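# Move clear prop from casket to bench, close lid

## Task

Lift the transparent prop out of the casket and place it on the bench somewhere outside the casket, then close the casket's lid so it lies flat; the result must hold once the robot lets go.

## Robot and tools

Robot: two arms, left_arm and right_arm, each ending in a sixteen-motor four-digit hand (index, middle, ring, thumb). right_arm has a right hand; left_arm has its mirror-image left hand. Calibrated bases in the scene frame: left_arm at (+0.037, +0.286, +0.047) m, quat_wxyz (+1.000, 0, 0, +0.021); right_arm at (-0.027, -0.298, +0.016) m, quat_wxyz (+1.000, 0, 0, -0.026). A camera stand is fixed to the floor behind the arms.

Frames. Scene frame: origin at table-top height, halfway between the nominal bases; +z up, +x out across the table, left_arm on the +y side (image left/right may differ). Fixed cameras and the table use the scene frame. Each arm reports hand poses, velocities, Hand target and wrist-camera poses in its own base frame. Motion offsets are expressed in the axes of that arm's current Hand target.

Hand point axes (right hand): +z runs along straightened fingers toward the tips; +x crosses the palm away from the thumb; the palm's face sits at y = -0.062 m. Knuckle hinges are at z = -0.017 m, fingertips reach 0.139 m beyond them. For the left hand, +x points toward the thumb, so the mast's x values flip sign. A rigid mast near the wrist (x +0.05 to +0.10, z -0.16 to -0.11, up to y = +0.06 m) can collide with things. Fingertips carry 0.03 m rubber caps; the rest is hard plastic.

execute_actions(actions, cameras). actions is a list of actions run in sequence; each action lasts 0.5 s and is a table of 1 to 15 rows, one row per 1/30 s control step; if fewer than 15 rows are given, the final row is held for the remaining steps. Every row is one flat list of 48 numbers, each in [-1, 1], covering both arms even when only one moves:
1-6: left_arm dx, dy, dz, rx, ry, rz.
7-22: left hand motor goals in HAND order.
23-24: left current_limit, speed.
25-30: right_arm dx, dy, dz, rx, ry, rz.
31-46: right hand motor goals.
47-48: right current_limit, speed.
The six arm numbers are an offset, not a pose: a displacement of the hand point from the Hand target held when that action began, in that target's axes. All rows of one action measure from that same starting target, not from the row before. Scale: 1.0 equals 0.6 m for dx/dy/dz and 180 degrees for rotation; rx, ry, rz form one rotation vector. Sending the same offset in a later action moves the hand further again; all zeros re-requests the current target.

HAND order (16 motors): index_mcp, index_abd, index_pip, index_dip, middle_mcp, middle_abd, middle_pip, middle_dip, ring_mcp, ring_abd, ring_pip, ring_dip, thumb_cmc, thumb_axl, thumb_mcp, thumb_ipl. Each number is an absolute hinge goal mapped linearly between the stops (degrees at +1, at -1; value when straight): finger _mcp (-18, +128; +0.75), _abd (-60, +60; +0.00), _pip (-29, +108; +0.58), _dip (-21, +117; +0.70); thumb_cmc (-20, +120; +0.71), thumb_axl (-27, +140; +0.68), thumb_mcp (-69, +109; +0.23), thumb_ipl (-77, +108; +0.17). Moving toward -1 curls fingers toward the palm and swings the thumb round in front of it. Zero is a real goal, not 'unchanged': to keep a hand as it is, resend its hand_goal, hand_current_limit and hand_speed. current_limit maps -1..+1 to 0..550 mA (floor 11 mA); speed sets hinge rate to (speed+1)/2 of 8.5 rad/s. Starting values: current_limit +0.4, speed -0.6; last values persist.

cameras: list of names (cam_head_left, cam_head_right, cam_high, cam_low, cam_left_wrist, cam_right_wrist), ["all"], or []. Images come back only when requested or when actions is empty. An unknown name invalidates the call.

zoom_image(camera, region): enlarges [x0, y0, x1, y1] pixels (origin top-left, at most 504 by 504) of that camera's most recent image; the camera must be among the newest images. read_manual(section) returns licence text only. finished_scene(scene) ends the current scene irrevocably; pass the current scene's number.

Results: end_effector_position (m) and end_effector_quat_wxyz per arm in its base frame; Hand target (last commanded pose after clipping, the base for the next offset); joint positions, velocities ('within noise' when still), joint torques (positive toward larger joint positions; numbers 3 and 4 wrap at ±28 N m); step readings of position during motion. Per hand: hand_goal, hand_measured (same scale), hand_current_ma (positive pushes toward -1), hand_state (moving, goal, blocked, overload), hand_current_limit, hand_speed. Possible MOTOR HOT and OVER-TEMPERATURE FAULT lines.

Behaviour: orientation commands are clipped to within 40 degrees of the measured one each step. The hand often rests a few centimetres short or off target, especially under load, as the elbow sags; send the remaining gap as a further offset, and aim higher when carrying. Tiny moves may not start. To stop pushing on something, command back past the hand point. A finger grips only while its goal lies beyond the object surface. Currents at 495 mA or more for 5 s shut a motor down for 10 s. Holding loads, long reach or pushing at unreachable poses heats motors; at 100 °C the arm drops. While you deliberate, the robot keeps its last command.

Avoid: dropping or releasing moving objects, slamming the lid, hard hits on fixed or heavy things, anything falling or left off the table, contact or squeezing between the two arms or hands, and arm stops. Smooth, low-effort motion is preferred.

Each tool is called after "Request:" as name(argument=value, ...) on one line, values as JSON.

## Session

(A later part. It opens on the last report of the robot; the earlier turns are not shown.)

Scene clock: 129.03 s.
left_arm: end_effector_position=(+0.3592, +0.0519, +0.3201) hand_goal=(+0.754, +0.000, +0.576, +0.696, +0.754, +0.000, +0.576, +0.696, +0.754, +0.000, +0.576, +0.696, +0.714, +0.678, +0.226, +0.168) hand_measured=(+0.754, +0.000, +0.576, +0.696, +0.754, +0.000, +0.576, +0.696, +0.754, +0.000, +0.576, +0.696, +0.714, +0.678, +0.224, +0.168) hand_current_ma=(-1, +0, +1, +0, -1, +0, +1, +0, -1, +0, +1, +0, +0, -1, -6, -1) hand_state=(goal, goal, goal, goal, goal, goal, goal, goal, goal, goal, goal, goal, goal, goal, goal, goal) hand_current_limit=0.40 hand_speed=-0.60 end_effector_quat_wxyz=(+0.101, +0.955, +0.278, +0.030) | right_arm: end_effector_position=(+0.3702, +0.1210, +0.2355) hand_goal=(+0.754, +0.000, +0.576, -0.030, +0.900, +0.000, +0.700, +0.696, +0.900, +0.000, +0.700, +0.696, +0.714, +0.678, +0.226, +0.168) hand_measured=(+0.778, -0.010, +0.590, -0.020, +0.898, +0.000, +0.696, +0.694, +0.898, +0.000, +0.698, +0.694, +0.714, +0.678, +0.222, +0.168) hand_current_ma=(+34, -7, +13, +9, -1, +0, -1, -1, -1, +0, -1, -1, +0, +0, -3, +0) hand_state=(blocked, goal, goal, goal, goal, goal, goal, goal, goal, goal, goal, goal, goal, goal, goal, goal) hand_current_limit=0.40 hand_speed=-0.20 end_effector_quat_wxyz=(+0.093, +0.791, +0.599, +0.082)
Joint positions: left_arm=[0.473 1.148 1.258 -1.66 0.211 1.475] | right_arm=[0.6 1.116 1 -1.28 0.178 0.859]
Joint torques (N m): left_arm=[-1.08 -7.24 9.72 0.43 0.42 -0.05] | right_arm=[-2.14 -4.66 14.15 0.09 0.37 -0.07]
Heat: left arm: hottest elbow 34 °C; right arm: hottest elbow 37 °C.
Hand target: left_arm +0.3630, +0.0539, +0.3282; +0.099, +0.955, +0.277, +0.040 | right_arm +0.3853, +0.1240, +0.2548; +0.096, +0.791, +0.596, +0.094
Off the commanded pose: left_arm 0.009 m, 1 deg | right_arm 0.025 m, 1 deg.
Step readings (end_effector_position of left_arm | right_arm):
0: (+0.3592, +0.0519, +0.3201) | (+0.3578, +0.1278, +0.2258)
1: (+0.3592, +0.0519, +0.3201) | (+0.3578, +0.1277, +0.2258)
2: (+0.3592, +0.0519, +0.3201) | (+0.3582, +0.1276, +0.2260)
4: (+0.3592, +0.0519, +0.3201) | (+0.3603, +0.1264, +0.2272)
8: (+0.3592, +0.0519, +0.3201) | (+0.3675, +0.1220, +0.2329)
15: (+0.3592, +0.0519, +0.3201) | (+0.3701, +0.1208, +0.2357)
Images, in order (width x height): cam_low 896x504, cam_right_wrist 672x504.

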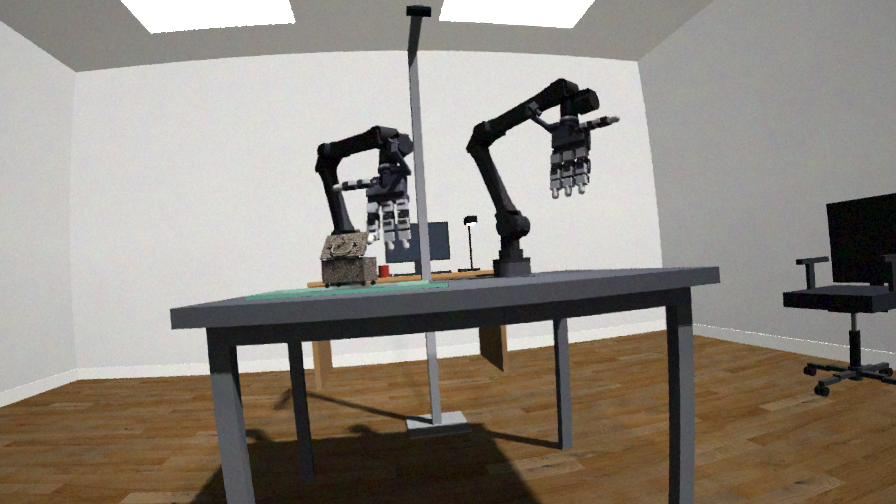

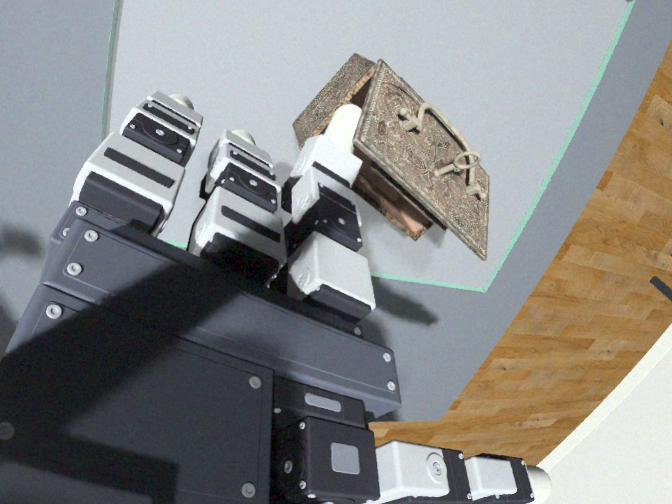

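Request:
execute_actions(actions=[[[0,0,0,0,0,0,0.754,0,0.576,0.696,0.754,0,0.576,0.696,0.754,0,0.576,0.696,0.714,0.678,0.226,0.168,0.4,-0.6,-0.0065,0.0185,-0.001,0,0.0,0,0.754,0,0.576,-0.03,0.9,0,0.7,0.696,0.9,0,0.7,0.696,0.714,0.678,0.226,0.168,0.4,-0.2]]], cameras=["cam_right_wrist","cam_low"])

Request:
zoom_image(camera="cam_right_wrist", region=[280, 0, 520, 180])

Request:
zoom_image(camera="cam_low", region=[300, 200, 420, 300])

Scene clock: 131.20 s.
left_arm: end_effector_position=(+0.3592, +0.0519, +0.3201) hand_goal=(+0.754, +0.000, +0.576, +0.696, +0.754, +0.000, +0.576, +0.696, +0.754, +0.000, +0.576, +0.696, +0.714, +0.678, +0.226, +0.168) hand_measured=(+0.754, +0.000, +0.576, +0.696, +0.754, +0.000, +0.576, +0.696, +0.754, +0.000, +0.576, +0.696, +0.714, +0.678, +0.224, +0.168) hand_current_ma=(-1, +0, +1, +0, -1, +0, +1, +0, -1, +0, +1, +0, +0, -1, -6, -1) hand_state=(goal, goal, goal, goal, goal, goal, goal, goal, goal, goal, goal, goal, goal, goal, goal, goal) hand_current_limit=0.40 hand_speed=-0.60 end_effector_quat_wxyz=(+0.101, +0.955, +0.278, +0.030) | right_arm: end_effector_position=(+0.3791, +0.1153, +0.2395) hand_goal=(+0.754, +0.000, +0.576, -0.030, +0.900, +0.000, +0.700, +0.696, +0.900, +0.000, +0.700, +0.696, +0.714, +0.678, +0.226, +0.168) hand_measured=(+0.778, -0.008, +0.590, -0.020, +0.898, +0.000, +0.696, +0.694, +0.898, +0.000, +0.698, +0.694, +0.714, +0.678, +0.222, +0.168) hand_current_ma=(+34, -5, +13, +9, -1, +0, -1, -1, -1, +0, -1, -1, +0, +0, -3, +0) hand_state=(blocked, goal, goal, goal, goal, goal, goal, goal, goal, goal, goal, goal, goal, goal, goal, goal) hand_current_limit=0.40 hand_speed=-0.20 end_effector_quat_wxyz=(+0.093, +0.791, +0.599, +0.082)
Joint positions: left_arm=[0.473 1.148 1.258 -1.66 0.211 1.475] | right_arm=[0.568 1.126 1.017 -1.281 0.171 0.828]
Joint torques (N m): left_arm=[-1.2 -6.77 9.51 0.4 0.35 -0.03] | right_arm=[-2.43 -4.95 14.06 0.12 0.37 -0.09]
Heat: left arm: hottest elbow 34 °C; right arm: hottest elbow 37 °C.
Hand target: left_arm +0.3630, +0.0539, +0.3282; +0.099, +0.955, +0.277, +0.040 | right_arm +0.3943, +0.1174, +0.2583; +0.096, +0.791, +0.596, +0.094
Off the commanded pose: left_arm 0.009 m, 1 deg | right_arm 0.024 m, 1 deg.
Step readings (end_effector_position of left_arm | right_arm):
0: (+0.3592, +0.0519, +0.3201) | (+0.3702, +0.1211, +0.2355)
1: (+0.3592, +0.0519, +0.3201) | (+0.3702, +0.1211, +0.2356)
2: (+0.3592, +0.0519, +0.3201) | (+0.3705, +0.1210, +0.2357)
4: (+0.3592, +0.0519, +0.3201) | (+0.3721, +0.1200, +0.2362)
8: (+0.3592, +0.0519, +0.3201) | (+0.3773, +0.1159, +0.2386)
15: (+0.3592, +0.0519, +0.3201) | (+0.3790, +0.1152, +0.2395)
Images, in order (width x height): cam_low 896x504, cam_right_wrist 672x504.

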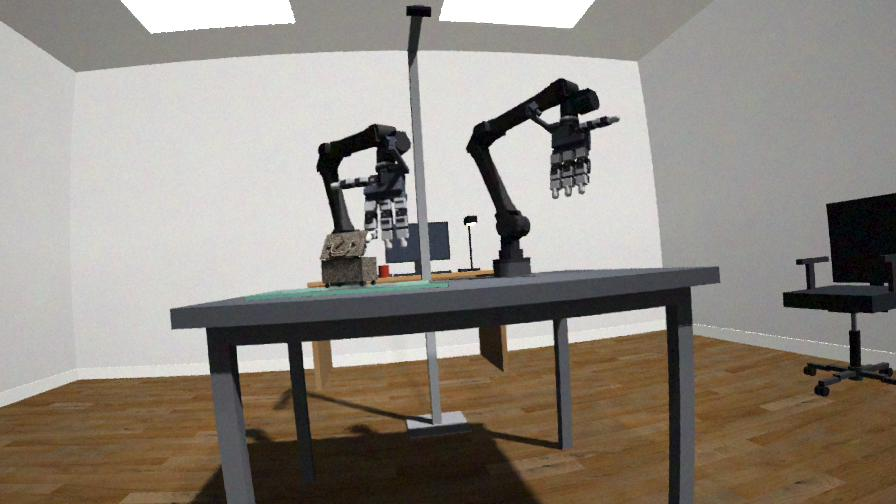

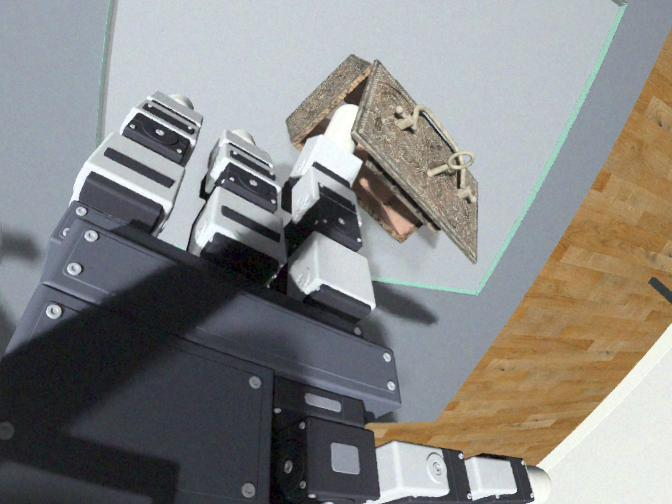

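Scaled by 2.100 from the camera's 672x504 image, which has a finer 960x720 frame.

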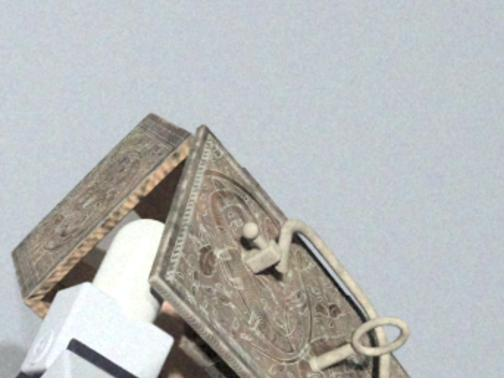

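Scaled by 4.200.

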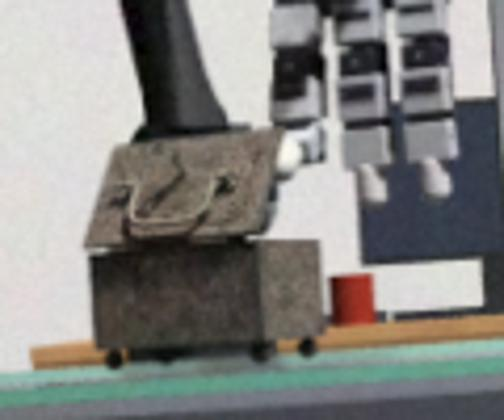

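Request:
execute_actions(actions=[[[0,0,0,0,0,0,0.754,0,0.576,0.696,0.754,0,0.576,0.696,0.754,0,0.576,0.696,0.714,0.678,0.226,0.168,0.4,-0.6,0.0005,0.010,-0.015,0,0.0,0,0.754,0,0.576,-0.03,0.9,0,0.7,0.696,0.9,0,0.7,0.696,0.714,0.678,0.226,0.168,0.4,-0.2]],[[0,0,0,0,0,0,0.754,0,0.576,0.696,0.754,0,0.576,0.696,0.754,0,0.576,0.696,0.714,0.678,0.226,0.168,0.4,-0.6,0.0005,0.0163,-0.0093,0,0.0,0,0.754,0,0.576,-0.03,0.9,0,0.7,0.696,0.9,0,0.7,0.696,0.714,0.678,0.226,0.168,0.4,-0.2]]], cameras=["cam_right_wrist","cam_low"])

Request:
zoom_image(camera="cam_right_wrist", region=[280, 0, 520, 180])

Request:
zoom_image(camera="cam_low", region=[300, 200, 420, 300])

Scene clock: 136.37 s.
left_arm: end_effector_position=(+0.3592, +0.0519, +0.3201) hand_goal=(+0.754, +0.000, +0.576, +0.696, +0.754, +0.000, +0.576, +0.696, +0.754, +0.000, +0.576, +0.696, +0.714, +0.678, +0.226, +0.168) hand_measured=(+0.754, +0.000, +0.576, +0.696, +0.754, +0.000, +0.576, +0.696, +0.754, +0.000, +0.576, +0.696, +0.714, +0.678, +0.224, +0.168) hand_current_ma=(-1, +0, +1, +0, -1, +0, +1, +0, -1, +0, +1, +0, +0, -1, -6, -1) hand_state=(goal, goal, goal, goal, goal, goal, goal, goal, goal, goal, goal, goal, goal, goal, goal, goal) hand_current_limit=0.40 hand_speed=-0.60 end_effector_quat_wxyz=(+0.101, +0.955, +0.278, +0.030) | right_arm: end_effector_position=(+0.3906, +0.1118, +0.2585) hand_goal=(+0.754, +0.000, +0.576, -0.030, +0.900, +0.000, +0.700, +0.696, +0.900, +0.000, +0.700, +0.696, +0.714, +0.678, +0.226, +0.168) hand_measured=(+0.778, -0.002, +0.590, -0.020, +0.898, +0.000, +0.696, +0.694, +0.898, +0.000, +0.698, +0.694, +0.714, +0.678, +0.222, +0.168) hand_current_ma=(+34, +0, +13, +9, -1, +0, -1, -1, -1, +0, -1, -1, +0, +0, -3, +0) hand_state=(blocked, goal, goal, goal, goal, goal, goal, goal, goal, goal, goal, goal, goal, goal, goal, goal) hand_current_limit=0.40 hand_speed=-0.20 end_effector_quat_wxyz=(+0.094, +0.792, +0.598, +0.083)
Joint positions: left_arm=[0.473 1.148 1.258 -1.66 0.211 1.475] | right_arm=[0.541 1.142 1.078 -1.321 0.168 0.802]
Joint torques (N m): left_arm=[-1.08 -7.24 9.57 0.59 0.39 -0.04] | right_arm=[-2.14 -5.25 14.13 0.12 0.3 -0.07]
Heat: left arm: hottest elbow 34 °C; right arm: hottest elbow 37 °C.
Hand target: left_arm +0.3630, +0.0539, +0.3282; +0.099, +0.955, +0.277, +0.040 | right_arm +0.4052, +0.1143, +0.2765; +0.096, +0.791, +0.596, +0.094
Off the commanded pose: left_arm 0.009 m, 1 deg | right_arm 0.023 m, 1 deg.
Step readings (end_effector_position of left_arm | right_arm):
0: (+0.3592, +0.0519, +0.3201) | (+0.3791, +0.1154, +0.2395)
1: (+0.3592, +0.0519, +0.3201) | (+0.3790, +0.1153, +0.2395)
2: (+0.3592, +0.0519, +0.3201) | (+0.3790, +0.1153, +0.2397)
4: (+0.3592, +0.0519, +0.3201) | (+0.3793, +0.1150, +0.2412)
8: (+0.3592, +0.0519, +0.3201) | (+0.3814, +0.1140, +0.2457)
15: (+0.3592, +0.0519, +0.3201) | (+0.3825, +0.1139, +0.2489)
16: (+0.3592, +0.0519, +0.3201) | (+0.3825, +0.1138, +0.2489)
17: (+0.3592, +0.0519, +0.3201) | (+0.3826, +0.1138, +0.2490)
19: (+0.3592, +0.0519, +0.3201) | (+0.3839, +0.1134, +0.2503)
23: (+0.3592, +0.0519, +0.3201) | (+0.3885, +0.1116, +0.2550)
30: (+0.3592, +0.0519, +0.3201) | (+0.3905, +0.1117, +0.2586)
Images, in order (width x height): cam_low 896x504, cam_right_wrist 672x504.

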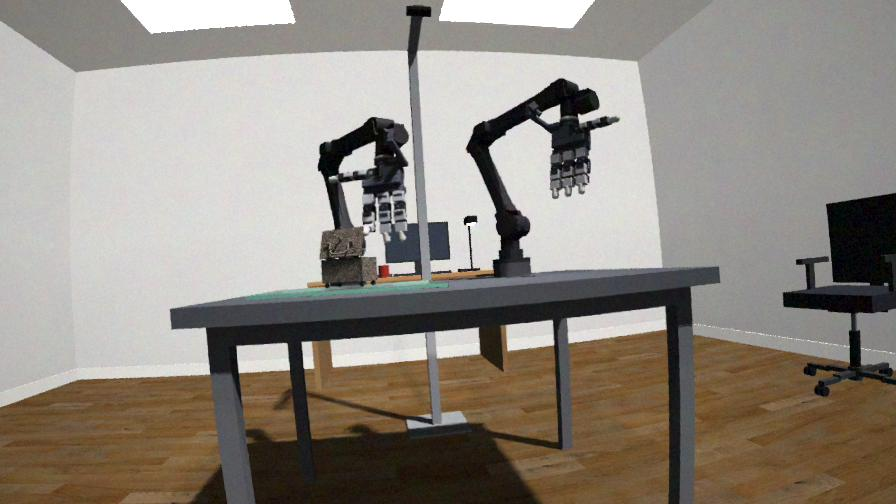

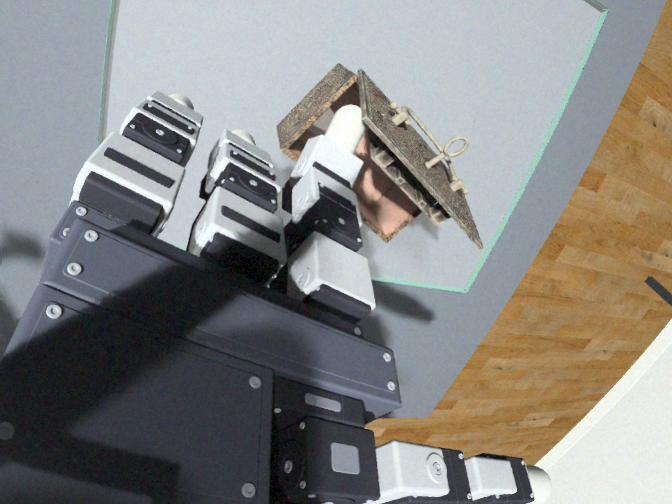

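Scaled by 2.100 from the camera's 672x504 image, which has a finer 960x720 frame.

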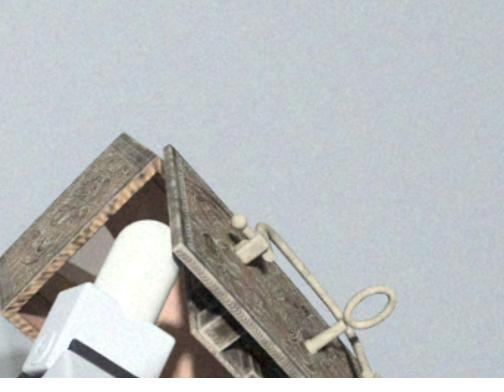

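Scaled by 4.200.

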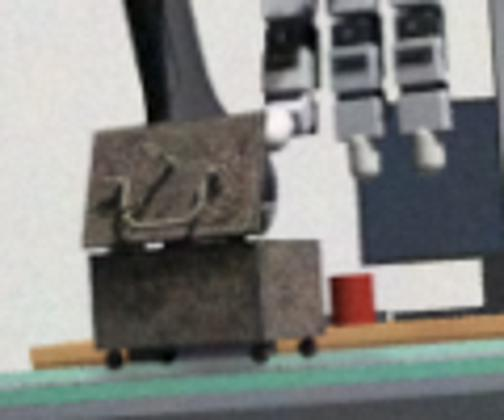

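Request:
execute_actions(actions=[[[0,0,0,0,0,0,0.754,0,0.576,0.696,0.754,0,0.576,0.696,0.754,0,0.576,0.696,0.714,0.678,0.226,0.168,0.4,-0.6,0.0,0.0173,-0.001,0,0.0,0,0.754,0,0.576,-0.03,0.9,0,0.7,0.696,0.9,0,0.7,0.696,0.714,0.678,0.226,0.168,0.4,-0.2]]], cameras=["cam_right_wrist","cam_low"])

Request:
zoom_image(camera="cam_right_wrist", region=[260, 40, 500, 220])

Request:
zoom_image(camera="cam_low", region=[300, 200, 420, 300])

Scene clock: 140.10 s.
left_arm: end_effector_position=(+0.3592, +0.0519, +0.3201) hand_goal=(+0.754, +0.000, +0.576, +0.696, +0.754, +0.000, +0.576, +0.696, +0.754, +0.000, +0.576, +0.696, +0.714, +0.678, +0.226, +0.168) hand_measured=(+0.754, +0.000, +0.576, +0.696, +0.754, +0.000, +0.576, +0.696, +0.754, +0.000, +0.576, +0.696, +0.714, +0.678, +0.224, +0.168) hand_current_ma=(-1, +0, +1, +0, -1, +0, +1, +0, -1, +0, +1, +0, +0, -1, -6, -1) hand_state=(goal, goal, goal, goal, goal, goal, goal, goal, goal, goal, goal, goal, goal, goal, goal, goal) hand_current_limit=0.40 hand_speed=-0.60 end_effector_quat_wxyz=(+0.101, +0.955, +0.278, +0.030) | right_arm: end_effector_position=(+0.4003, +0.1087, +0.2622) hand_goal=(+0.754, +0.000, +0.576, -0.030, +0.900, +0.000, +0.700, +0.696, +0.900, +0.000, +0.700, +0.696, +0.714, +0.678, +0.226, +0.168) hand_measured=(+0.778, +0.000, +0.590, -0.020, +0.898, +0.000, +0.696, +0.694, +0.898, +0.000, +0.698, +0.694, +0.714, +0.678, +0.222, +0.168) hand_current_ma=(+34, +0, +13, +9, -1, +0, -1, -1, -1, +0, -1, -1, +0, +0, -3, +0) hand_state=(blocked, goal, goal, goal, goal, goal, goal, goal, goal, goal, goal, goal, goal, goal, goal, goal) hand_current_limit=0.40 hand_speed=-0.20 end_effector_quat_wxyz=(+0.094, +0.792, +0.597, +0.082)
Joint positions: left_arm=[0.473 1.148 1.258 -1.66 0.211 1.475] | right_arm=[0.518 1.16 1.101 -1.323 0.165 0.781]
Joint torques (N m): left_arm=[-1.26 -6.83 9.47 0.47 0.4 -0.03] | right_arm=[-2.14 -5.6 14.06 0.16 0.23 -0.09]
Heat: left arm: hottest elbow 34 °C; right arm: hottest elbow 37 °C.
Hand target: left_arm +0.3630, +0.0539, +0.3282; +0.099, +0.955, +0.277, +0.040 | right_arm +0.4147, +0.1114, +0.2797; +0.096, +0.791, +0.596, +0.094
Off the commanded pose: left_arm 0.009 m, 1 deg | right_arm 0.023 m, 1 deg.
Step readings (end_effector_position of left_arm | right_arm):
0: (+0.3592, +0.0519, +0.3201) | (+0.3906, +0.1118, +0.2585)
1: (+0.3592, +0.0519, +0.3201) | (+0.3907, +0.1117, +0.2585)
2: (+0.3592, +0.0519, +0.3201) | (+0.3909, +0.1117, +0.2586)
4: (+0.3592, +0.0519, +0.3201) | (+0.3927, +0.1111, +0.2591)
8: (+0.3592, +0.0519, +0.3201) | (+0.3980, +0.1085, +0.2604)
15: (+0.3592, +0.0519, +0.3201) | (+0.4001, +0.1085, +0.2621)
Images, in order (width x height): cam_low 896x504, cam_right_wrist 672x504.

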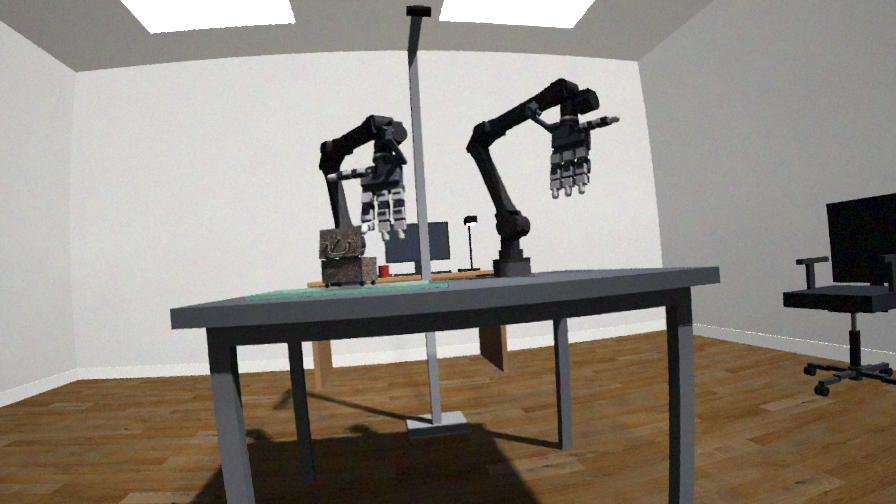

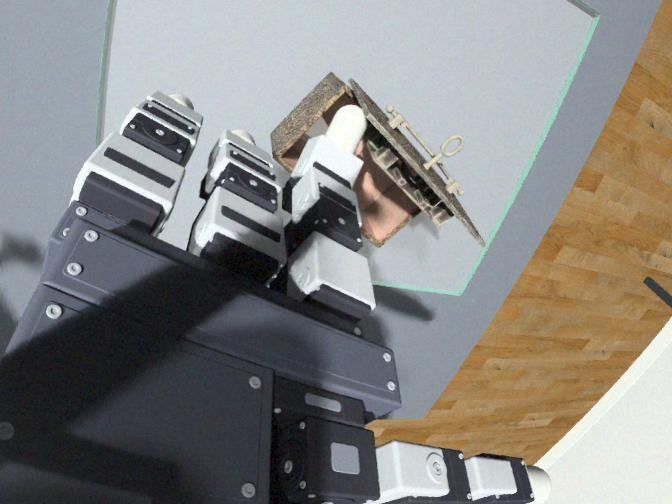

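Scaled by 2.100 from the camera's 672x504 image, which has a finer 960x720 frame.

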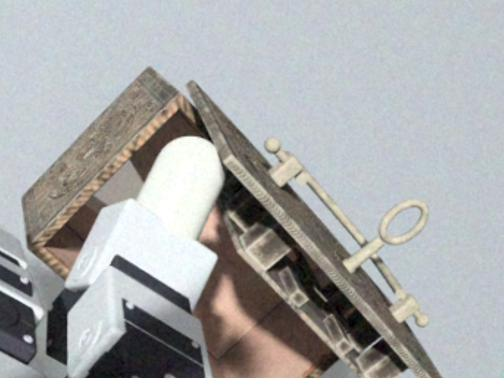

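Scaled by 4.200.

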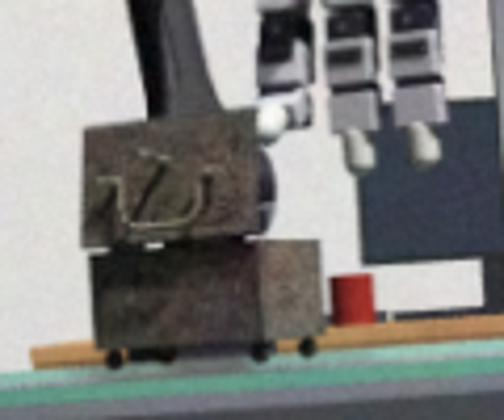

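Request:
execute_actions(actions=[[[0,0,0,0,0,0,0.754,0,0.576,0.696,0.754,0,0.576,0.696,0.754,0,0.576,0.696,0.714,0.678,0.226,0.168,0.4,-0.6,0.0,0.0145,0.001,0,0.0,0,0.754,0,0.576,-0.03,0.9,0,0.7,0.696,0.9,0,0.7,0.696,0.714,0.678,0.226,0.168,0.4,-0.2]]], cameras=["cam_right_wrist","cam_low","cam_high"])

Request:
zoom_image(camera="cam_right_wrist", region=[260, 40, 500, 220])

Request:
zoom_image(camera="cam_low", region=[300, 200, 420, 300])

Request:
zoom_image(camera="cam_high", region=[270, 120, 410, 240])

Scene clock: 141.37 s.
left_arm: end_effector_position=(+0.3592, +0.0519, +0.3201) hand_goal=(+0.754, +0.000, +0.576, +0.696, +0.754, +0.000, +0.576, +0.696, +0.754, +0.000, +0.576, +0.696, +0.714, +0.678, +0.226, +0.168) hand_measured=(+0.754, +0.000, +0.576, +0.696, +0.754, +0.000, +0.576, +0.696, +0.754, +0.000, +0.576, +0.696, +0.714, +0.678, +0.224, +0.168) hand_current_ma=(-1, +0, +1, +0, -1, +0, +1, +0, -1, +0, +1, +0, +0, -1, -6, -1) hand_state=(goal, goal, goal, goal, goal, goal, goal, goal, goal, goal, goal, goal, goal, goal, goal, goal) hand_current_limit=0.40 hand_speed=-0.60 end_effector_quat_wxyz=(+0.101, +0.955, +0.278, +0.030) | right_arm: end_effector_position=(+0.4083, +0.1070, +0.2653) hand_goal=(+0.754, +0.000, +0.576, -0.030, +0.900, +0.000, +0.700, +0.696, +0.900, +0.000, +0.700, +0.696, +0.714, +0.678, +0.226, +0.168) hand_measured=(+0.772, +0.000, +0.586, -0.022, +0.898, +0.000, +0.696, +0.694, +0.898, +0.000, +0.698, +0.694, +0.714, +0.678, +0.222, +0.168) hand_current_ma=(+22, +0, +8, +6, -1, +0, -1, -1, -1, +0, -1, -1, +0, +0, -3, +0) hand_state=(goal, goal, goal, goal, goal, goal, goal, goal, goal, goal, goal, goal, goal, goal, goal, goal) hand_current_limit=0.40 hand_speed=-0.20 end_effector_quat_wxyz=(+0.094, +0.792, +0.598, +0.083)
Joint positions: left_arm=[0.473 1.148 1.258 -1.66 0.211 1.475] | right_arm=[0.502 1.174 1.12 -1.323 0.161 0.763]
Joint torques (N m): left_arm=[-0.91 -7.3 9.65 0.4 0.45 0] | right_arm=[-2.2 -5.71 13.91 0.23 0.21 -0.08]
Heat: left arm: hottest elbow 34 °C; right arm: hottest elbow 38 °C.
Hand target: left_arm +0.3630, +0.0539, +0.3282; +0.099, +0.955, +0.277, +0.040 | right_arm +0.4229, +0.1090, +0.2815; +0.096, +0.791, +0.596, +0.094
Off the commanded pose: left_arm 0.009 m, 1 deg | right_arm 0.022 m, 1 deg.
Step readings (end_effector_position of left_arm | right_arm):
0: (+0.3592, +0.0519, +0.3201) | (+0.4003, +0.1087, +0.2622)
1: (+0.3592, +0.0519, +0.3201) | (+0.4003, +0.1088, +0.2622)
2: (+0.3592, +0.0519, +0.3201) | (+0.4005, +0.1088, +0.2623)
4: (+0.3592, +0.0519, +0.3201) | (+0.4020, +0.1084, +0.2629)
8: (+0.3592, +0.0519, +0.3201) | (+0.4065, +0.1067, +0.2642)
15: (+0.3592, +0.0519, +0.3201) | (+0.4081, +0.1068, +0.2649)
Images, in order (width x height): cam_high 896x504, cam_low 896x504, cam_right_wrist 672x504.

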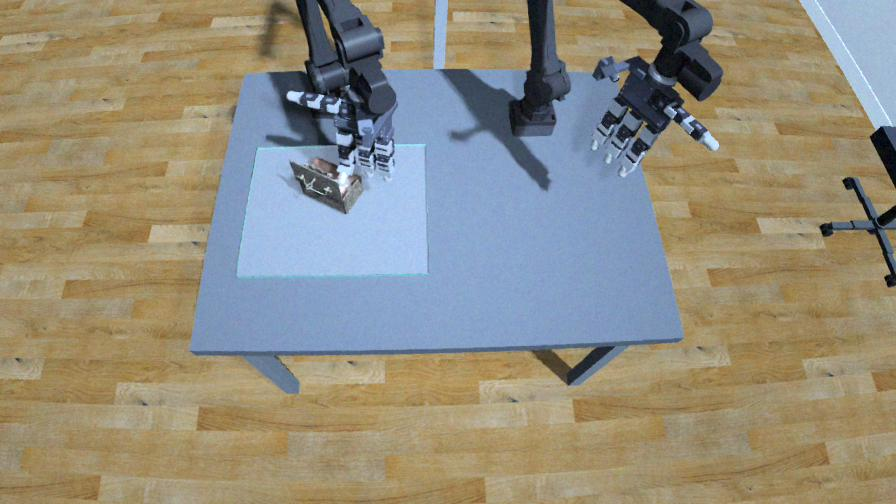

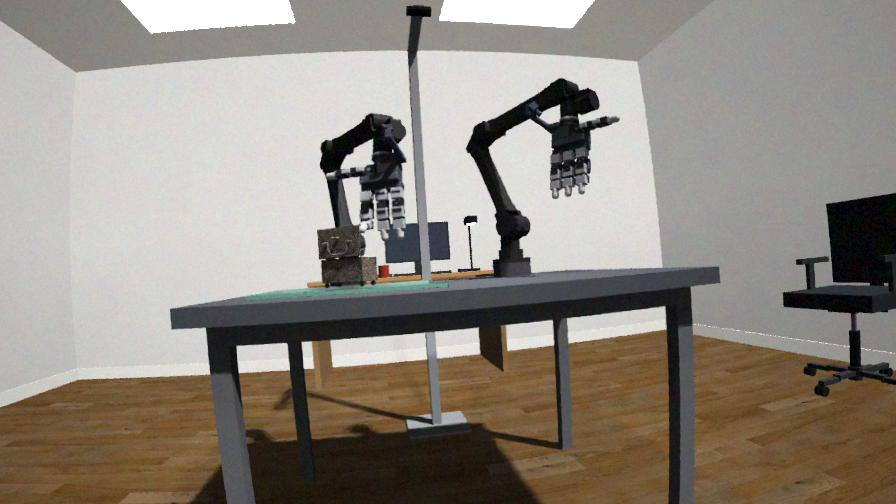

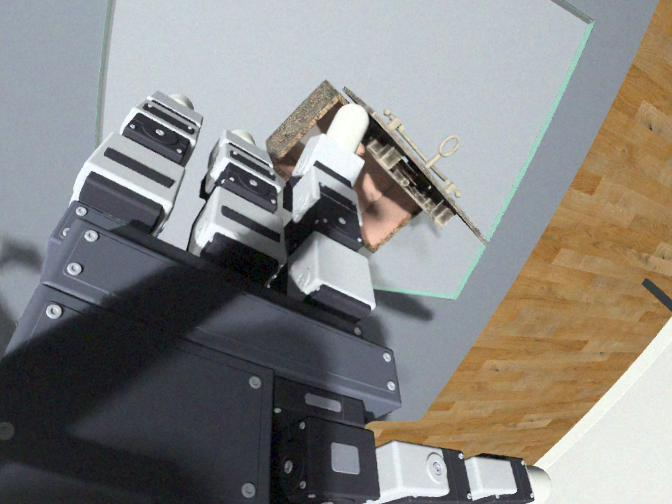

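Scaled by 2.100 from the camera's 672x504 image, which has a finer 960x720 frame.

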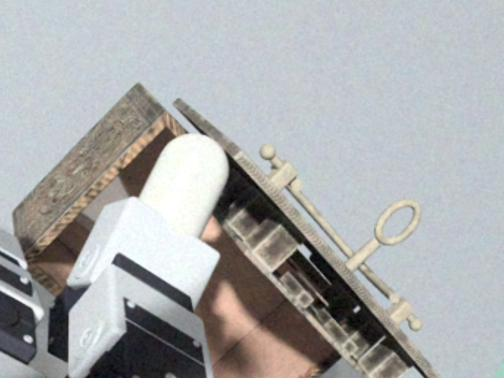

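Scaled by 4.200.

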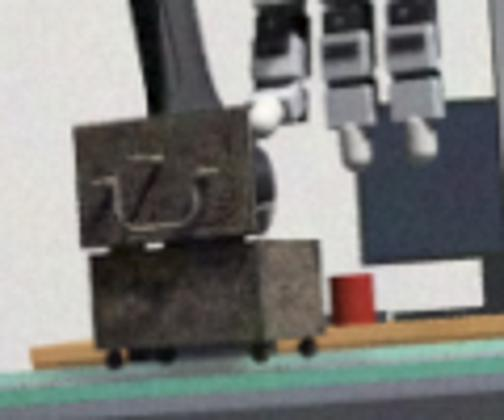

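Scaled by 3.600.

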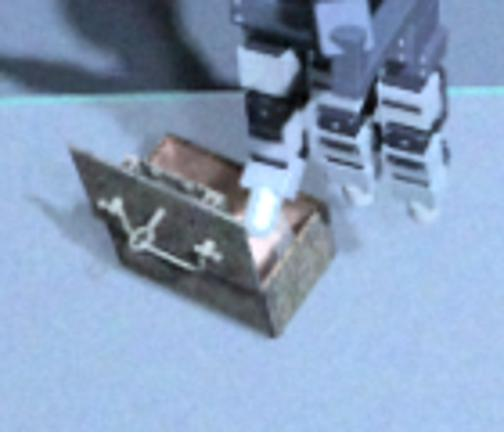

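Request:
execute_actions(actions=[[[0,0,0,0,0,0,0.754,0,0.576,0.696,0.754,0,0.576,0.696,0.754,0,0.576,0.696,0.714,0.678,0.226,0.168,0.4,-0.6,0.0,0.011,0.003,0,0.0,0,0.754,0,0.576,-0.03,0.9,0,0.7,0.696,0.9,0,0.7,0.696,0.714,0.678,0.226,0.168,0.4,-0.2]],[[0,0,0,0,0,0,0.754,0,0.576,0.696,0.754,0,0.576,0.696,0.754,0,0.576,0.696,0.714,0.678,0.226,0.168,0.4,-0.6,0.0,-0.04,0.00,0,0.0,0,0.754,0,0.576,-0.03,0.9,0,0.7,0.696,0.9,0,0.7,0.696,0.714,0.678,0.226,0.168,0.4,-0.2]]], cameras=["cam_right_wrist"])

Request:
zoom_image(camera="cam_right_wrist", region=[260, 40, 500, 220])

Scene clock: 143.23 s.
left_arm: end_effector_position=(+0.3592, +0.0519, +0.3201) hand_goal=(+0.754, +0.000, +0.576, +0.696, +0.754, +0.000, +0.576, +0.696, +0.754, +0.000, +0.576, +0.696, +0.714, +0.678, +0.226, +0.168) hand_measured=(+0.754, +0.000, +0.576, +0.696, +0.754, +0.000, +0.576, +0.696, +0.754, +0.000, +0.576, +0.696, +0.714, +0.678, +0.224, +0.168) hand_current_ma=(-1, +0, +1, +0, -1, +0, +1, +0, -1, +0, +1, +0, +0, -1, -6, -1) hand_state=(goal, goal, goal, goal, goal, goal, goal, goal, goal, goal, goal, goal, goal, goal, goal, goal) hand_current_limit=0.40 hand_speed=-0.60 end_effector_quat_wxyz=(+0.101, +0.955, +0.278, +0.030) | right_arm: end_effector_position=(+0.4100, +0.1099, +0.2697) hand_goal=(+0.754, +0.000, +0.576, -0.030, +0.900, +0.000, +0.700, +0.696, +0.900, +0.000, +0.700, +0.696, +0.714, +0.678, +0.226, +0.168) hand_measured=(+0.760, +0.000, +0.580, -0.026, +0.898, +0.000, +0.696, +0.694, +0.898, +0.000, +0.698, +0.694, +0.714, +0.678, +0.222, +0.168) hand_current_ma=(+4, +0, +2, +2, -1, +0, -1, -1, -1, +0, -1, -1, +0, +0, -3, +0) hand_state=(goal, goal, goal, goal, goal, goal, goal, goal, goal, goal, goal, goal, goal, goal, goal, goal) hand_current_limit=0.40 hand_speed=-0.20 end_effector_quat_wxyz=(+0.096, +0.792, +0.597, +0.087)
Joint positions: left_arm=[0.473 1.148 1.258 -1.66 0.211 1.475] | right_arm=[0.508 1.177 1.131 -1.323 0.165 0.77]
Joint torques (N m): left_arm=[-1.61 -7.06 9.62 0.62 0.43 -0.04] | right_arm=[-0.03 -8.12 10.13 0.39 0.31 0.21]
Heat: left arm: hottest elbow 34 °C; right arm: hottest elbow 38 °C.
Hand target: left_arm +0.3630, +0.0539, +0.3282; +0.099, +0.955, +0.277, +0.040 | right_arm +0.4072, +0.1137, +0.2752; +0.096, +0.791, +0.596, +0.094
Off the commanded pose: left_arm 0.009 m, 1 deg | right_arm 0.007 m, 1 deg.
Step readings (end_effector_position of left_arm | right_arm):
0: (+0.3592, +0.0519, +0.3201) | (+0.4084, +0.1070, +0.2653)
1: (+0.3592, +0.0519, +0.3201) | (+0.4084, +0.1070, +0.2653)
2: (+0.3592, +0.0519, +0.3201) | (+0.4085, +0.1071, +0.2653)
4: (+0.3592, +0.0519, +0.3201) | (+0.4096, +0.1067, +0.2653)
8: (+0.3592, +0.0519, +0.3201) | (+0.4129, +0.1052, +0.2655)
15: (+0.3592, +0.0519, +0.3201) | (+0.4139, +0.1049, +0.2652)
16: (+0.3592, +0.0519, +0.3201) | (+0.4139, +0.1049, +0.2652)
17: (+0.3592, +0.0519, +0.3201) | (+0.4139, +0.1049, +0.2652)
19: (+0.3592, +0.0519, +0.3201) | (+0.4138, +0.1051, +0.2653)
23: (+0.3592, +0.0519, +0.3201) | (+0.4124, +0.1077, +0.2664)
30: (+0.3592, +0.0519, +0.3201) | (+0.4102, +0.1101, +0.2695)
Images, in order (width x height): cam_right_wrist 672x504.

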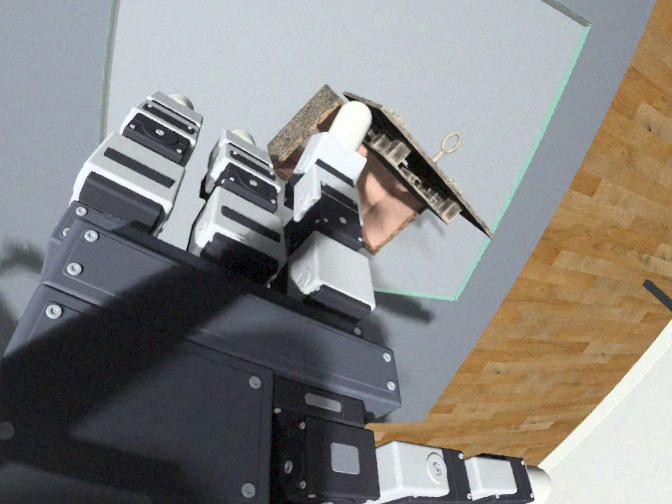

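Scaled by 2.100 from the camera's 672x504 image, which has a finer 960x720 frame.

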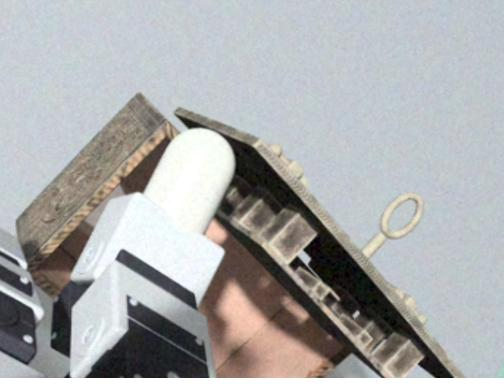

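Request:
execute_actions(actions=[[[0,0,0,0,0,0,0.754,0,0.576,0.696,0.754,0,0.576,0.696,0.754,0,0.576,0.696,0.714,0.678,0.226,0.168,0.4,-0.6,0.077,-0.0367,-0.059,0,-0.02,0,0.754,0,0.576,0.696,0.754,0,0.576,0.696,0.754,0,0.576,0.696,0.714,0.678,0.226,0.168,0.4,-0.5]]], cameras=["cam_right_wrist","cam_high"])

Request:
zoom_image(camera="cam_right_wrist", region=[300, 40, 540, 220])

Scene clock: 145.70 s.
left_arm: end_effector_position=(+0.3592, +0.0519, +0.3201) hand_goal=(+0.754, +0.000, +0.576, +0.696, +0.754, +0.000, +0.576, +0.696, +0.754, +0.000, +0.576, +0.696, +0.714, +0.678, +0.226, +0.168) hand_measured=(+0.754, +0.000, +0.576, +0.696, +0.754, +0.000, +0.576, +0.696, +0.754, +0.000, +0.576, +0.696, +0.714, +0.678, +0.224, +0.168) hand_current_ma=(-1, +0, +1, +0, -1, +0, +1, +0, -1, +0, +1, +0, +0, -1, -6, -1) hand_state=(goal, goal, goal, goal, goal, goal, goal, goal, goal, goal, goal, goal, goal, goal, goal, goal) hand_current_limit=0.40 hand_speed=-0.60 end_effector_quat_wxyz=(+0.101, +0.955, +0.278, +0.030) | right_arm: end_effector_position=(+0.3824, +0.1575, +0.2911) hand_goal=(+0.754, +0.000, +0.576, +0.696, +0.754, +0.000, +0.576, +0.696, +0.754, +0.000, +0.576, +0.696, +0.714, +0.678, +0.226, +0.168) hand_measured=(+0.756, +0.000, +0.578, +0.694, +0.758, +0.000, +0.580, +0.694, +0.758, +0.000, +0.578, +0.694, +0.714, +0.678, +0.222, +0.168) hand_current_ma=(+1, +0, +1, -1, +3, +0, +2, -1, +2, +0, +1, -1, +0, +0, -3, +0) hand_state=(goal, goal, goal, goal, goal, goal, goal, goal, goal, goal, goal, goal, goal, goal, goal, goal) hand_current_limit=0.40 hand_speed=-0.50 end_effector_quat_wxyz=(+0.115, +0.791, +0.598, +0.060)
Joint positions: left_arm=[0.473 1.148 1.258 -1.66 0.211 1.475] | right_arm=[0.688 1.226 1.226 -1.458 0.235 0.951]
Joint torques (N m): left_arm=[-1.2 -7.06 9.59 0.34 0.38 0] | right_arm=[-0.73 -6.36 13.53 -0.09 0.4 0.2]
Heat: left arm: hottest elbow 34 °C; right arm: hottest elbow 38 °C.
Hand target: left_arm +0.3630, +0.0539, +0.3282; +0.099, +0.955, +0.277, +0.040 | right_arm +0.3901, +0.1655, +0.3049; +0.115, +0.794, +0.593, +0.069
Off the commanded pose: left_arm 0.009 m, 1 deg | right_arm 0.018 m, 1 deg.
Step readings (end_effector_position of left_arm | right_arm):
0: (+0.3592, +0.0519, +0.3201) | (+0.4100, +0.1099, +0.2697)
1: (+0.3592, +0.0519, +0.3201) | (+0.4098, +0.1100, +0.2698)
2: (+0.3592, +0.0519, +0.3201) | (+0.4081, +0.1097, +0.2707)
4: (+0.3592, +0.0519, +0.3201) | (+0.3994, +0.1164, +0.2735)
8: (+0.3592, +0.0519, +0.3201) | (+0.3854, +0.1497, +0.2850)
15: (+0.3592, +0.0519, +0.3201) | (+0.3840, +0.1598, +0.2945)
Images, in order (width x height): cam_high 896x504, cam_right_wrist 672x504.

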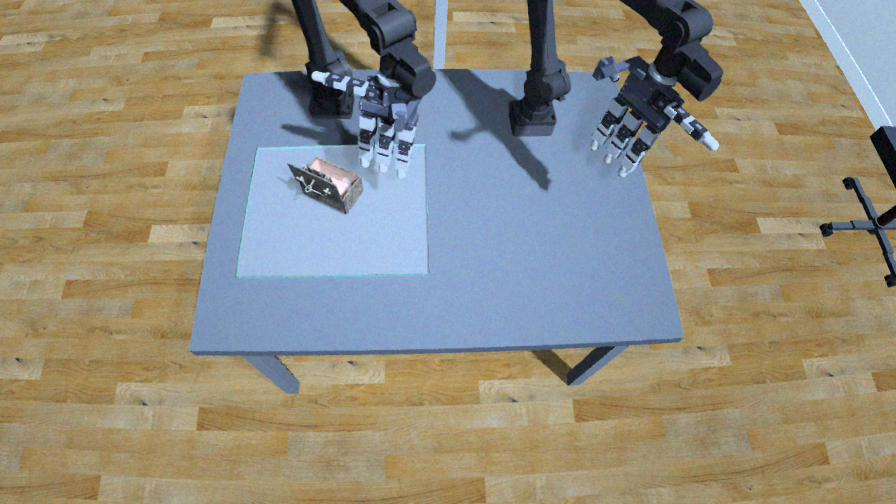

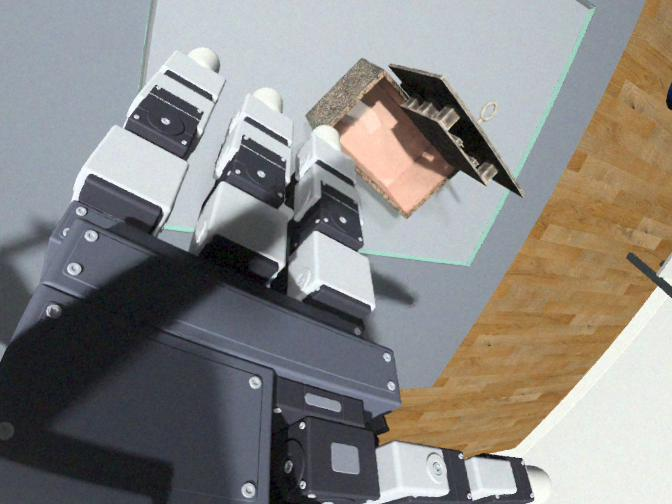

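Scaled by 2.100 from the camera's 672x504 image, which has a finer 960x720 frame.

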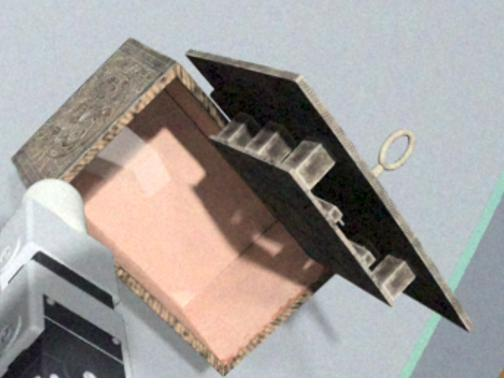

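Request:
zoom_image(camera="cam_right_wrist", region=[325, 80, 405, 150])

Scaled by 6.300 from the camera's 672x504 image, which has a finer 960x720 frame.

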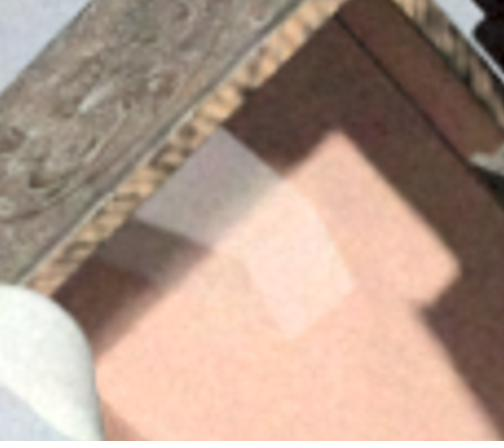

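Request:
execute_actions(actions=[[[0,0,0,0,0,0,0.754,0,0.576,0.696,0.754,0,0.576,0.696,0.754,0,0.576,0.696,0.714,0.678,0.226,0.168,0.4,-0.6,-0.1445,0.0185,0.099,-0.029,0.013,0.037,0.754,0.1,0.576,0.696,0.754,-0.08,0.576,0.696,0.95,0,0.75,0.696,0.714,0.678,0.226,0.168,0.4,-0.5]]], cameras=["cam_right_wrist","cam_high"])

Request:
zoom_image(camera="cam_right_wrist", region=[200, 40, 440, 220])

Scene clock: 154.07 s.
left_arm: end_effector_position=(+0.3592, +0.0519, +0.3201) hand_goal=(+0.754, +0.000, +0.576, +0.696, +0.754, +0.000, +0.576, +0.696, +0.754, +0.000, +0.576, +0.696, +0.714, +0.678, +0.226, +0.168) hand_measured=(+0.754, +0.000, +0.576, +0.696, +0.754, +0.000, +0.576, +0.696, +0.754, +0.000, +0.576, +0.696, +0.714, +0.678, +0.224, +0.168) hand_current_ma=(-1, +0, +1, +0, -1, +0, +1, +0, -1, +0, +1, +0, +0, -1, -6, -1) hand_state=(goal, goal, goal, goal, goal, goal, goal, goal, goal, goal, goal, goal, goal, goal, goal, goal) hand_current_limit=0.40 hand_speed=-0.60 end_effector_quat_wxyz=(+0.101, +0.955, +0.278, +0.030) | right_arm: end_effector_position=(+0.3886, +0.0774, +0.2524) hand_goal=(+0.754, +0.100, +0.576, +0.696, +0.754, -0.080, +0.576, +0.696, +0.950, +0.000, +0.750, +0.696, +0.714, +0.678, +0.226, +0.168) hand_measured=(+0.756, +0.098, +0.578, +0.694, +0.756, -0.078, +0.578, +0.694, +0.946, +0.000, +0.746, +0.694, +0.714, +0.678, +0.222, +0.168) hand_current_ma=(+1, -1, +1, -1, +1, +0, +1, -1, -2, +0, -2, -1, +0, +0, -3, +0) hand_state=(goal, goal, goal, goal, goal, goal, goal, goal, goal, goal, goal, goal, goal, goal, goal, goal) hand_current_limit=0.40 hand_speed=-0.50 end_effector_quat_wxyz=(+0.134, +0.820, +0.546, +0.111)
Joint positions: left_arm=[0.473 1.148 1.258 -1.66 0.211 1.475] | right_arm=[0.505 1.087 0.987 -1.219 0.248 0.869]
Joint torques (N m): left_arm=[-1.9 -6.18 9.48 0.49 0.4 -0.03] | right_arm=[-2.08 -6.77 9.11 1.11 0.28 -0.06]
Heat: left arm: hottest elbow 34 °C; right arm: hottest elbow 40 °C.
Hand target: left_arm +0.3630, +0.0539, +0.3282; +0.099, +0.955, +0.277, +0.040 | right_arm +0.3900, +0.0735, +0.2530; +0.135, +0.819, +0.544, +0.118
Off the commanded pose: left_arm 0.009 m, 1 deg | right_arm 0.004 m, 1 deg.
Step readings (end_effector_position of left_arm | right_arm):
0: (+0.3592, +0.0519, +0.3201) | (+0.3824, +0.1575, +0.2911)
1: (+0.3592, +0.0519, +0.3201) | (+0.3825, +0.1574, +0.2912)
2: (+0.3592, +0.0519, +0.3201) | (+0.3840, +0.1558, +0.2904)
4: (+0.3592, +0.0519, +0.3201) | (+0.3870, +0.1434, +0.2823)
8: (+0.3592, +0.0519, +0.3201) | (+0.3804, +0.0907, +0.2551)
15: (+0.3592, +0.0519, +0.3201) | (+0.3851, +0.0749, +0.2506)
Images, in order (width x height): cam_high 896x504, cam_right_wrist 672x504.

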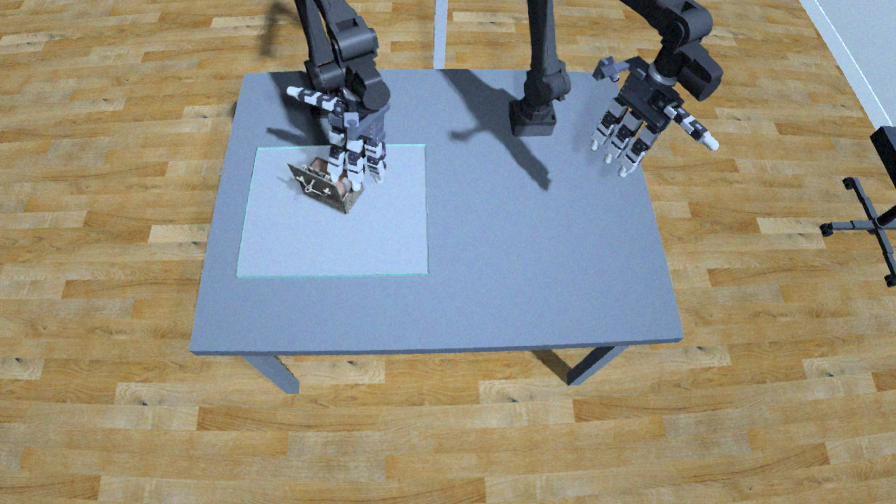

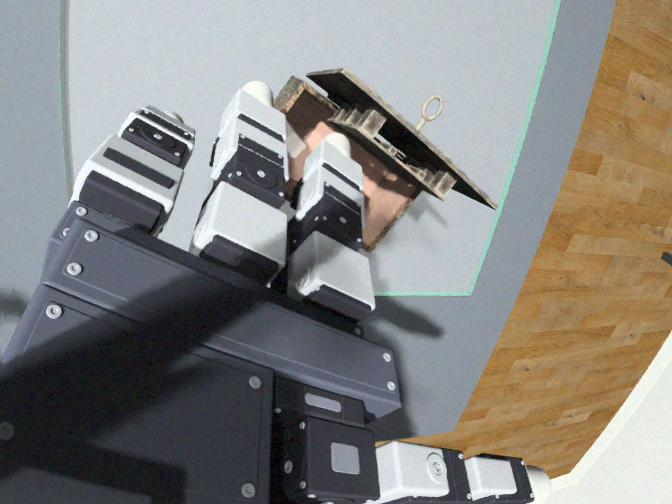

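Scaled by 2.100 from the camera's 672x504 image, which has a finer 960x720 frame.

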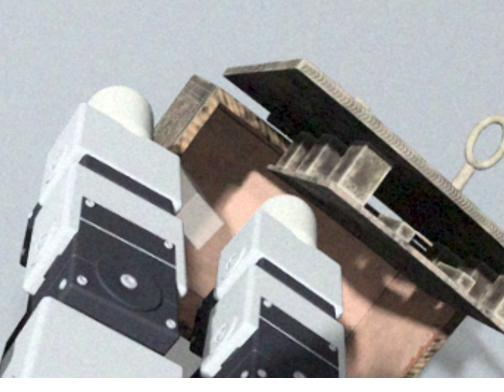

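Request:
zoom_image(camera="cam_right_wrist", region=[270, 90, 360, 170])

Scaled by 5.600 from the camera's 672x504 image, which has a finer 960x720 frame.

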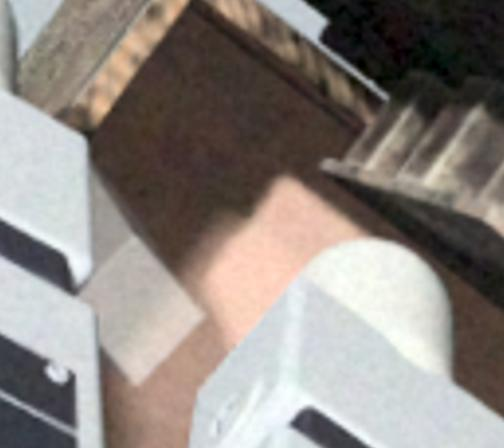

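Request:
execute_actions(actions=[[[0,0,0,0,0,0,0.754,0,0.576,0.696,0.754,0,0.576,0.696,0.754,0,0.576,0.696,0.714,0.678,0.226,0.168,0.4,-0.6,-0.0185,-0.0457,0.0298,0,-0.012,0,0.754,0.1,0.576,0.696,0.754,-0.08,0.576,0.696,0.95,0,0.75,0.696,0.714,0.678,0.226,0.168,0.4,-0.5]]], cameras=["cam_right_wrist"])

Request:
zoom_image(camera="cam_right_wrist", region=[250, 80, 370, 170])

Scene clock: 158.87 s.
left_arm: end_effector_position=(+0.3592, +0.0519, +0.3201) hand_goal=(+0.754, +0.000, +0.576, +0.696, +0.754, +0.000, +0.576, +0.696, +0.754, +0.000, +0.576, +0.696, +0.714, +0.678, +0.226, +0.168) hand_measured=(+0.754, +0.000, +0.576, +0.696, +0.754, +0.000, +0.576, +0.696, +0.754, +0.000, +0.576, +0.696, +0.714, +0.678, +0.224, +0.168) hand_current_ma=(-1, +0, +1, +0, -1, +0, +1, +0, -1, +0, +1, +0, +0, -1, -6, -1) hand_state=(goal, goal, goal, goal, goal, goal, goal, goal, goal, goal, goal, goal, goal, goal, goal, goal) hand_current_limit=0.40 hand_speed=-0.60 end_effector_quat_wxyz=(+0.101, +0.955, +0.278, +0.030) | right_arm: end_effector_position=(+0.3692, +0.0678, +0.2245) hand_goal=(+0.754, +0.100, +0.576, +0.696, +0.754, -0.080, +0.576, +0.696, +0.950, +0.000, +0.750, +0.696, +0.714, +0.678, +0.226, +0.168) hand_measured=(+0.756, +0.098, +0.578, +0.694, +0.754, -0.080, +0.576, +0.694, +0.946, +0.000, +0.746, +0.694, +0.716, +0.678, +0.222, +0.168) hand_current_ma=(+1, -1, +1, -1, +0, +0, +0, -1, -2, +0, -2, -1, +0, +0, -3, +0) hand_state=(goal, goal, goal, goal, goal, goal, goal, goal, goal, goal, goal, goal, goal, goal, goal, goal) hand_current_limit=0.40 hand_speed=-0.50 end_effector_quat_wxyz=(+0.144, +0.822, +0.543, +0.092)
Joint positions: left_arm=[0.473 1.148 1.258 -1.66 0.211 1.475] | right_arm=[0.522 1.063 0.897 -1.196 0.276 0.895]
Joint torques (N m): left_arm=[-0.91 -6.24 9.58 0.49 0.37 0] | right_arm=[0.03 -6.12 9.2 1.03 0.43 0.19]
Heat: left arm: hottest elbow 34 °C; right arm: hottest elbow 39 °C.
Hand target: left_arm +0.3630, +0.0539, +0.3282; +0.099, +0.955, +0.277, +0.040 | right_arm +0.3683, +0.0718, +0.2262; +0.145, +0.822, +0.542, +0.103
Off the commanded pose: left_arm 0.009 m, 1 deg | right_arm 0.004 m, 1 deg.
Step readings (end_effector_position of left_arm | right_arm):
0: (+0.3592, +0.0519, +0.3201) | (+0.3886, +0.0775, +0.2524)
1: (+0.3592, +0.0519, +0.3201) | (+0.3885, +0.0774, +0.2521)
2: (+0.3592, +0.0519, +0.3201) | (+0.3882, +0.0767, +0.2513)
4: (+0.3592, +0.0519, +0.3201) | (+0.3848, +0.0727, +0.2459)
8: (+0.3592, +0.0519, +0.3201) | (+0.3723, +0.0664, +0.2277)
15: (+0.3592, +0.0519, +0.3201) | (+0.3694, +0.0677, +0.2245)
Images, in order (width x height): cam_right_wrist 672x504.

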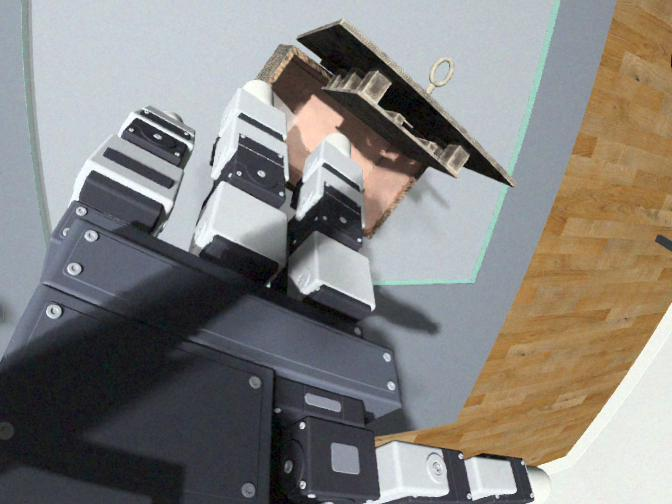

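Scaled by 4.200 from the camera's 672x504 image, which has a finer 960x720 frame.

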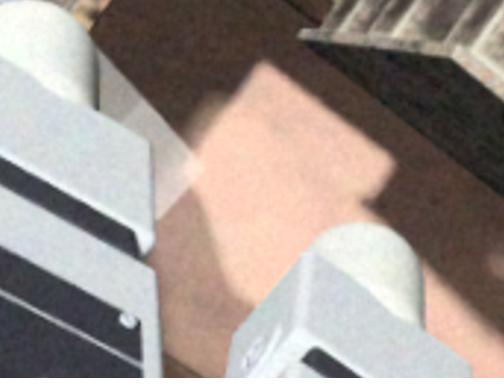

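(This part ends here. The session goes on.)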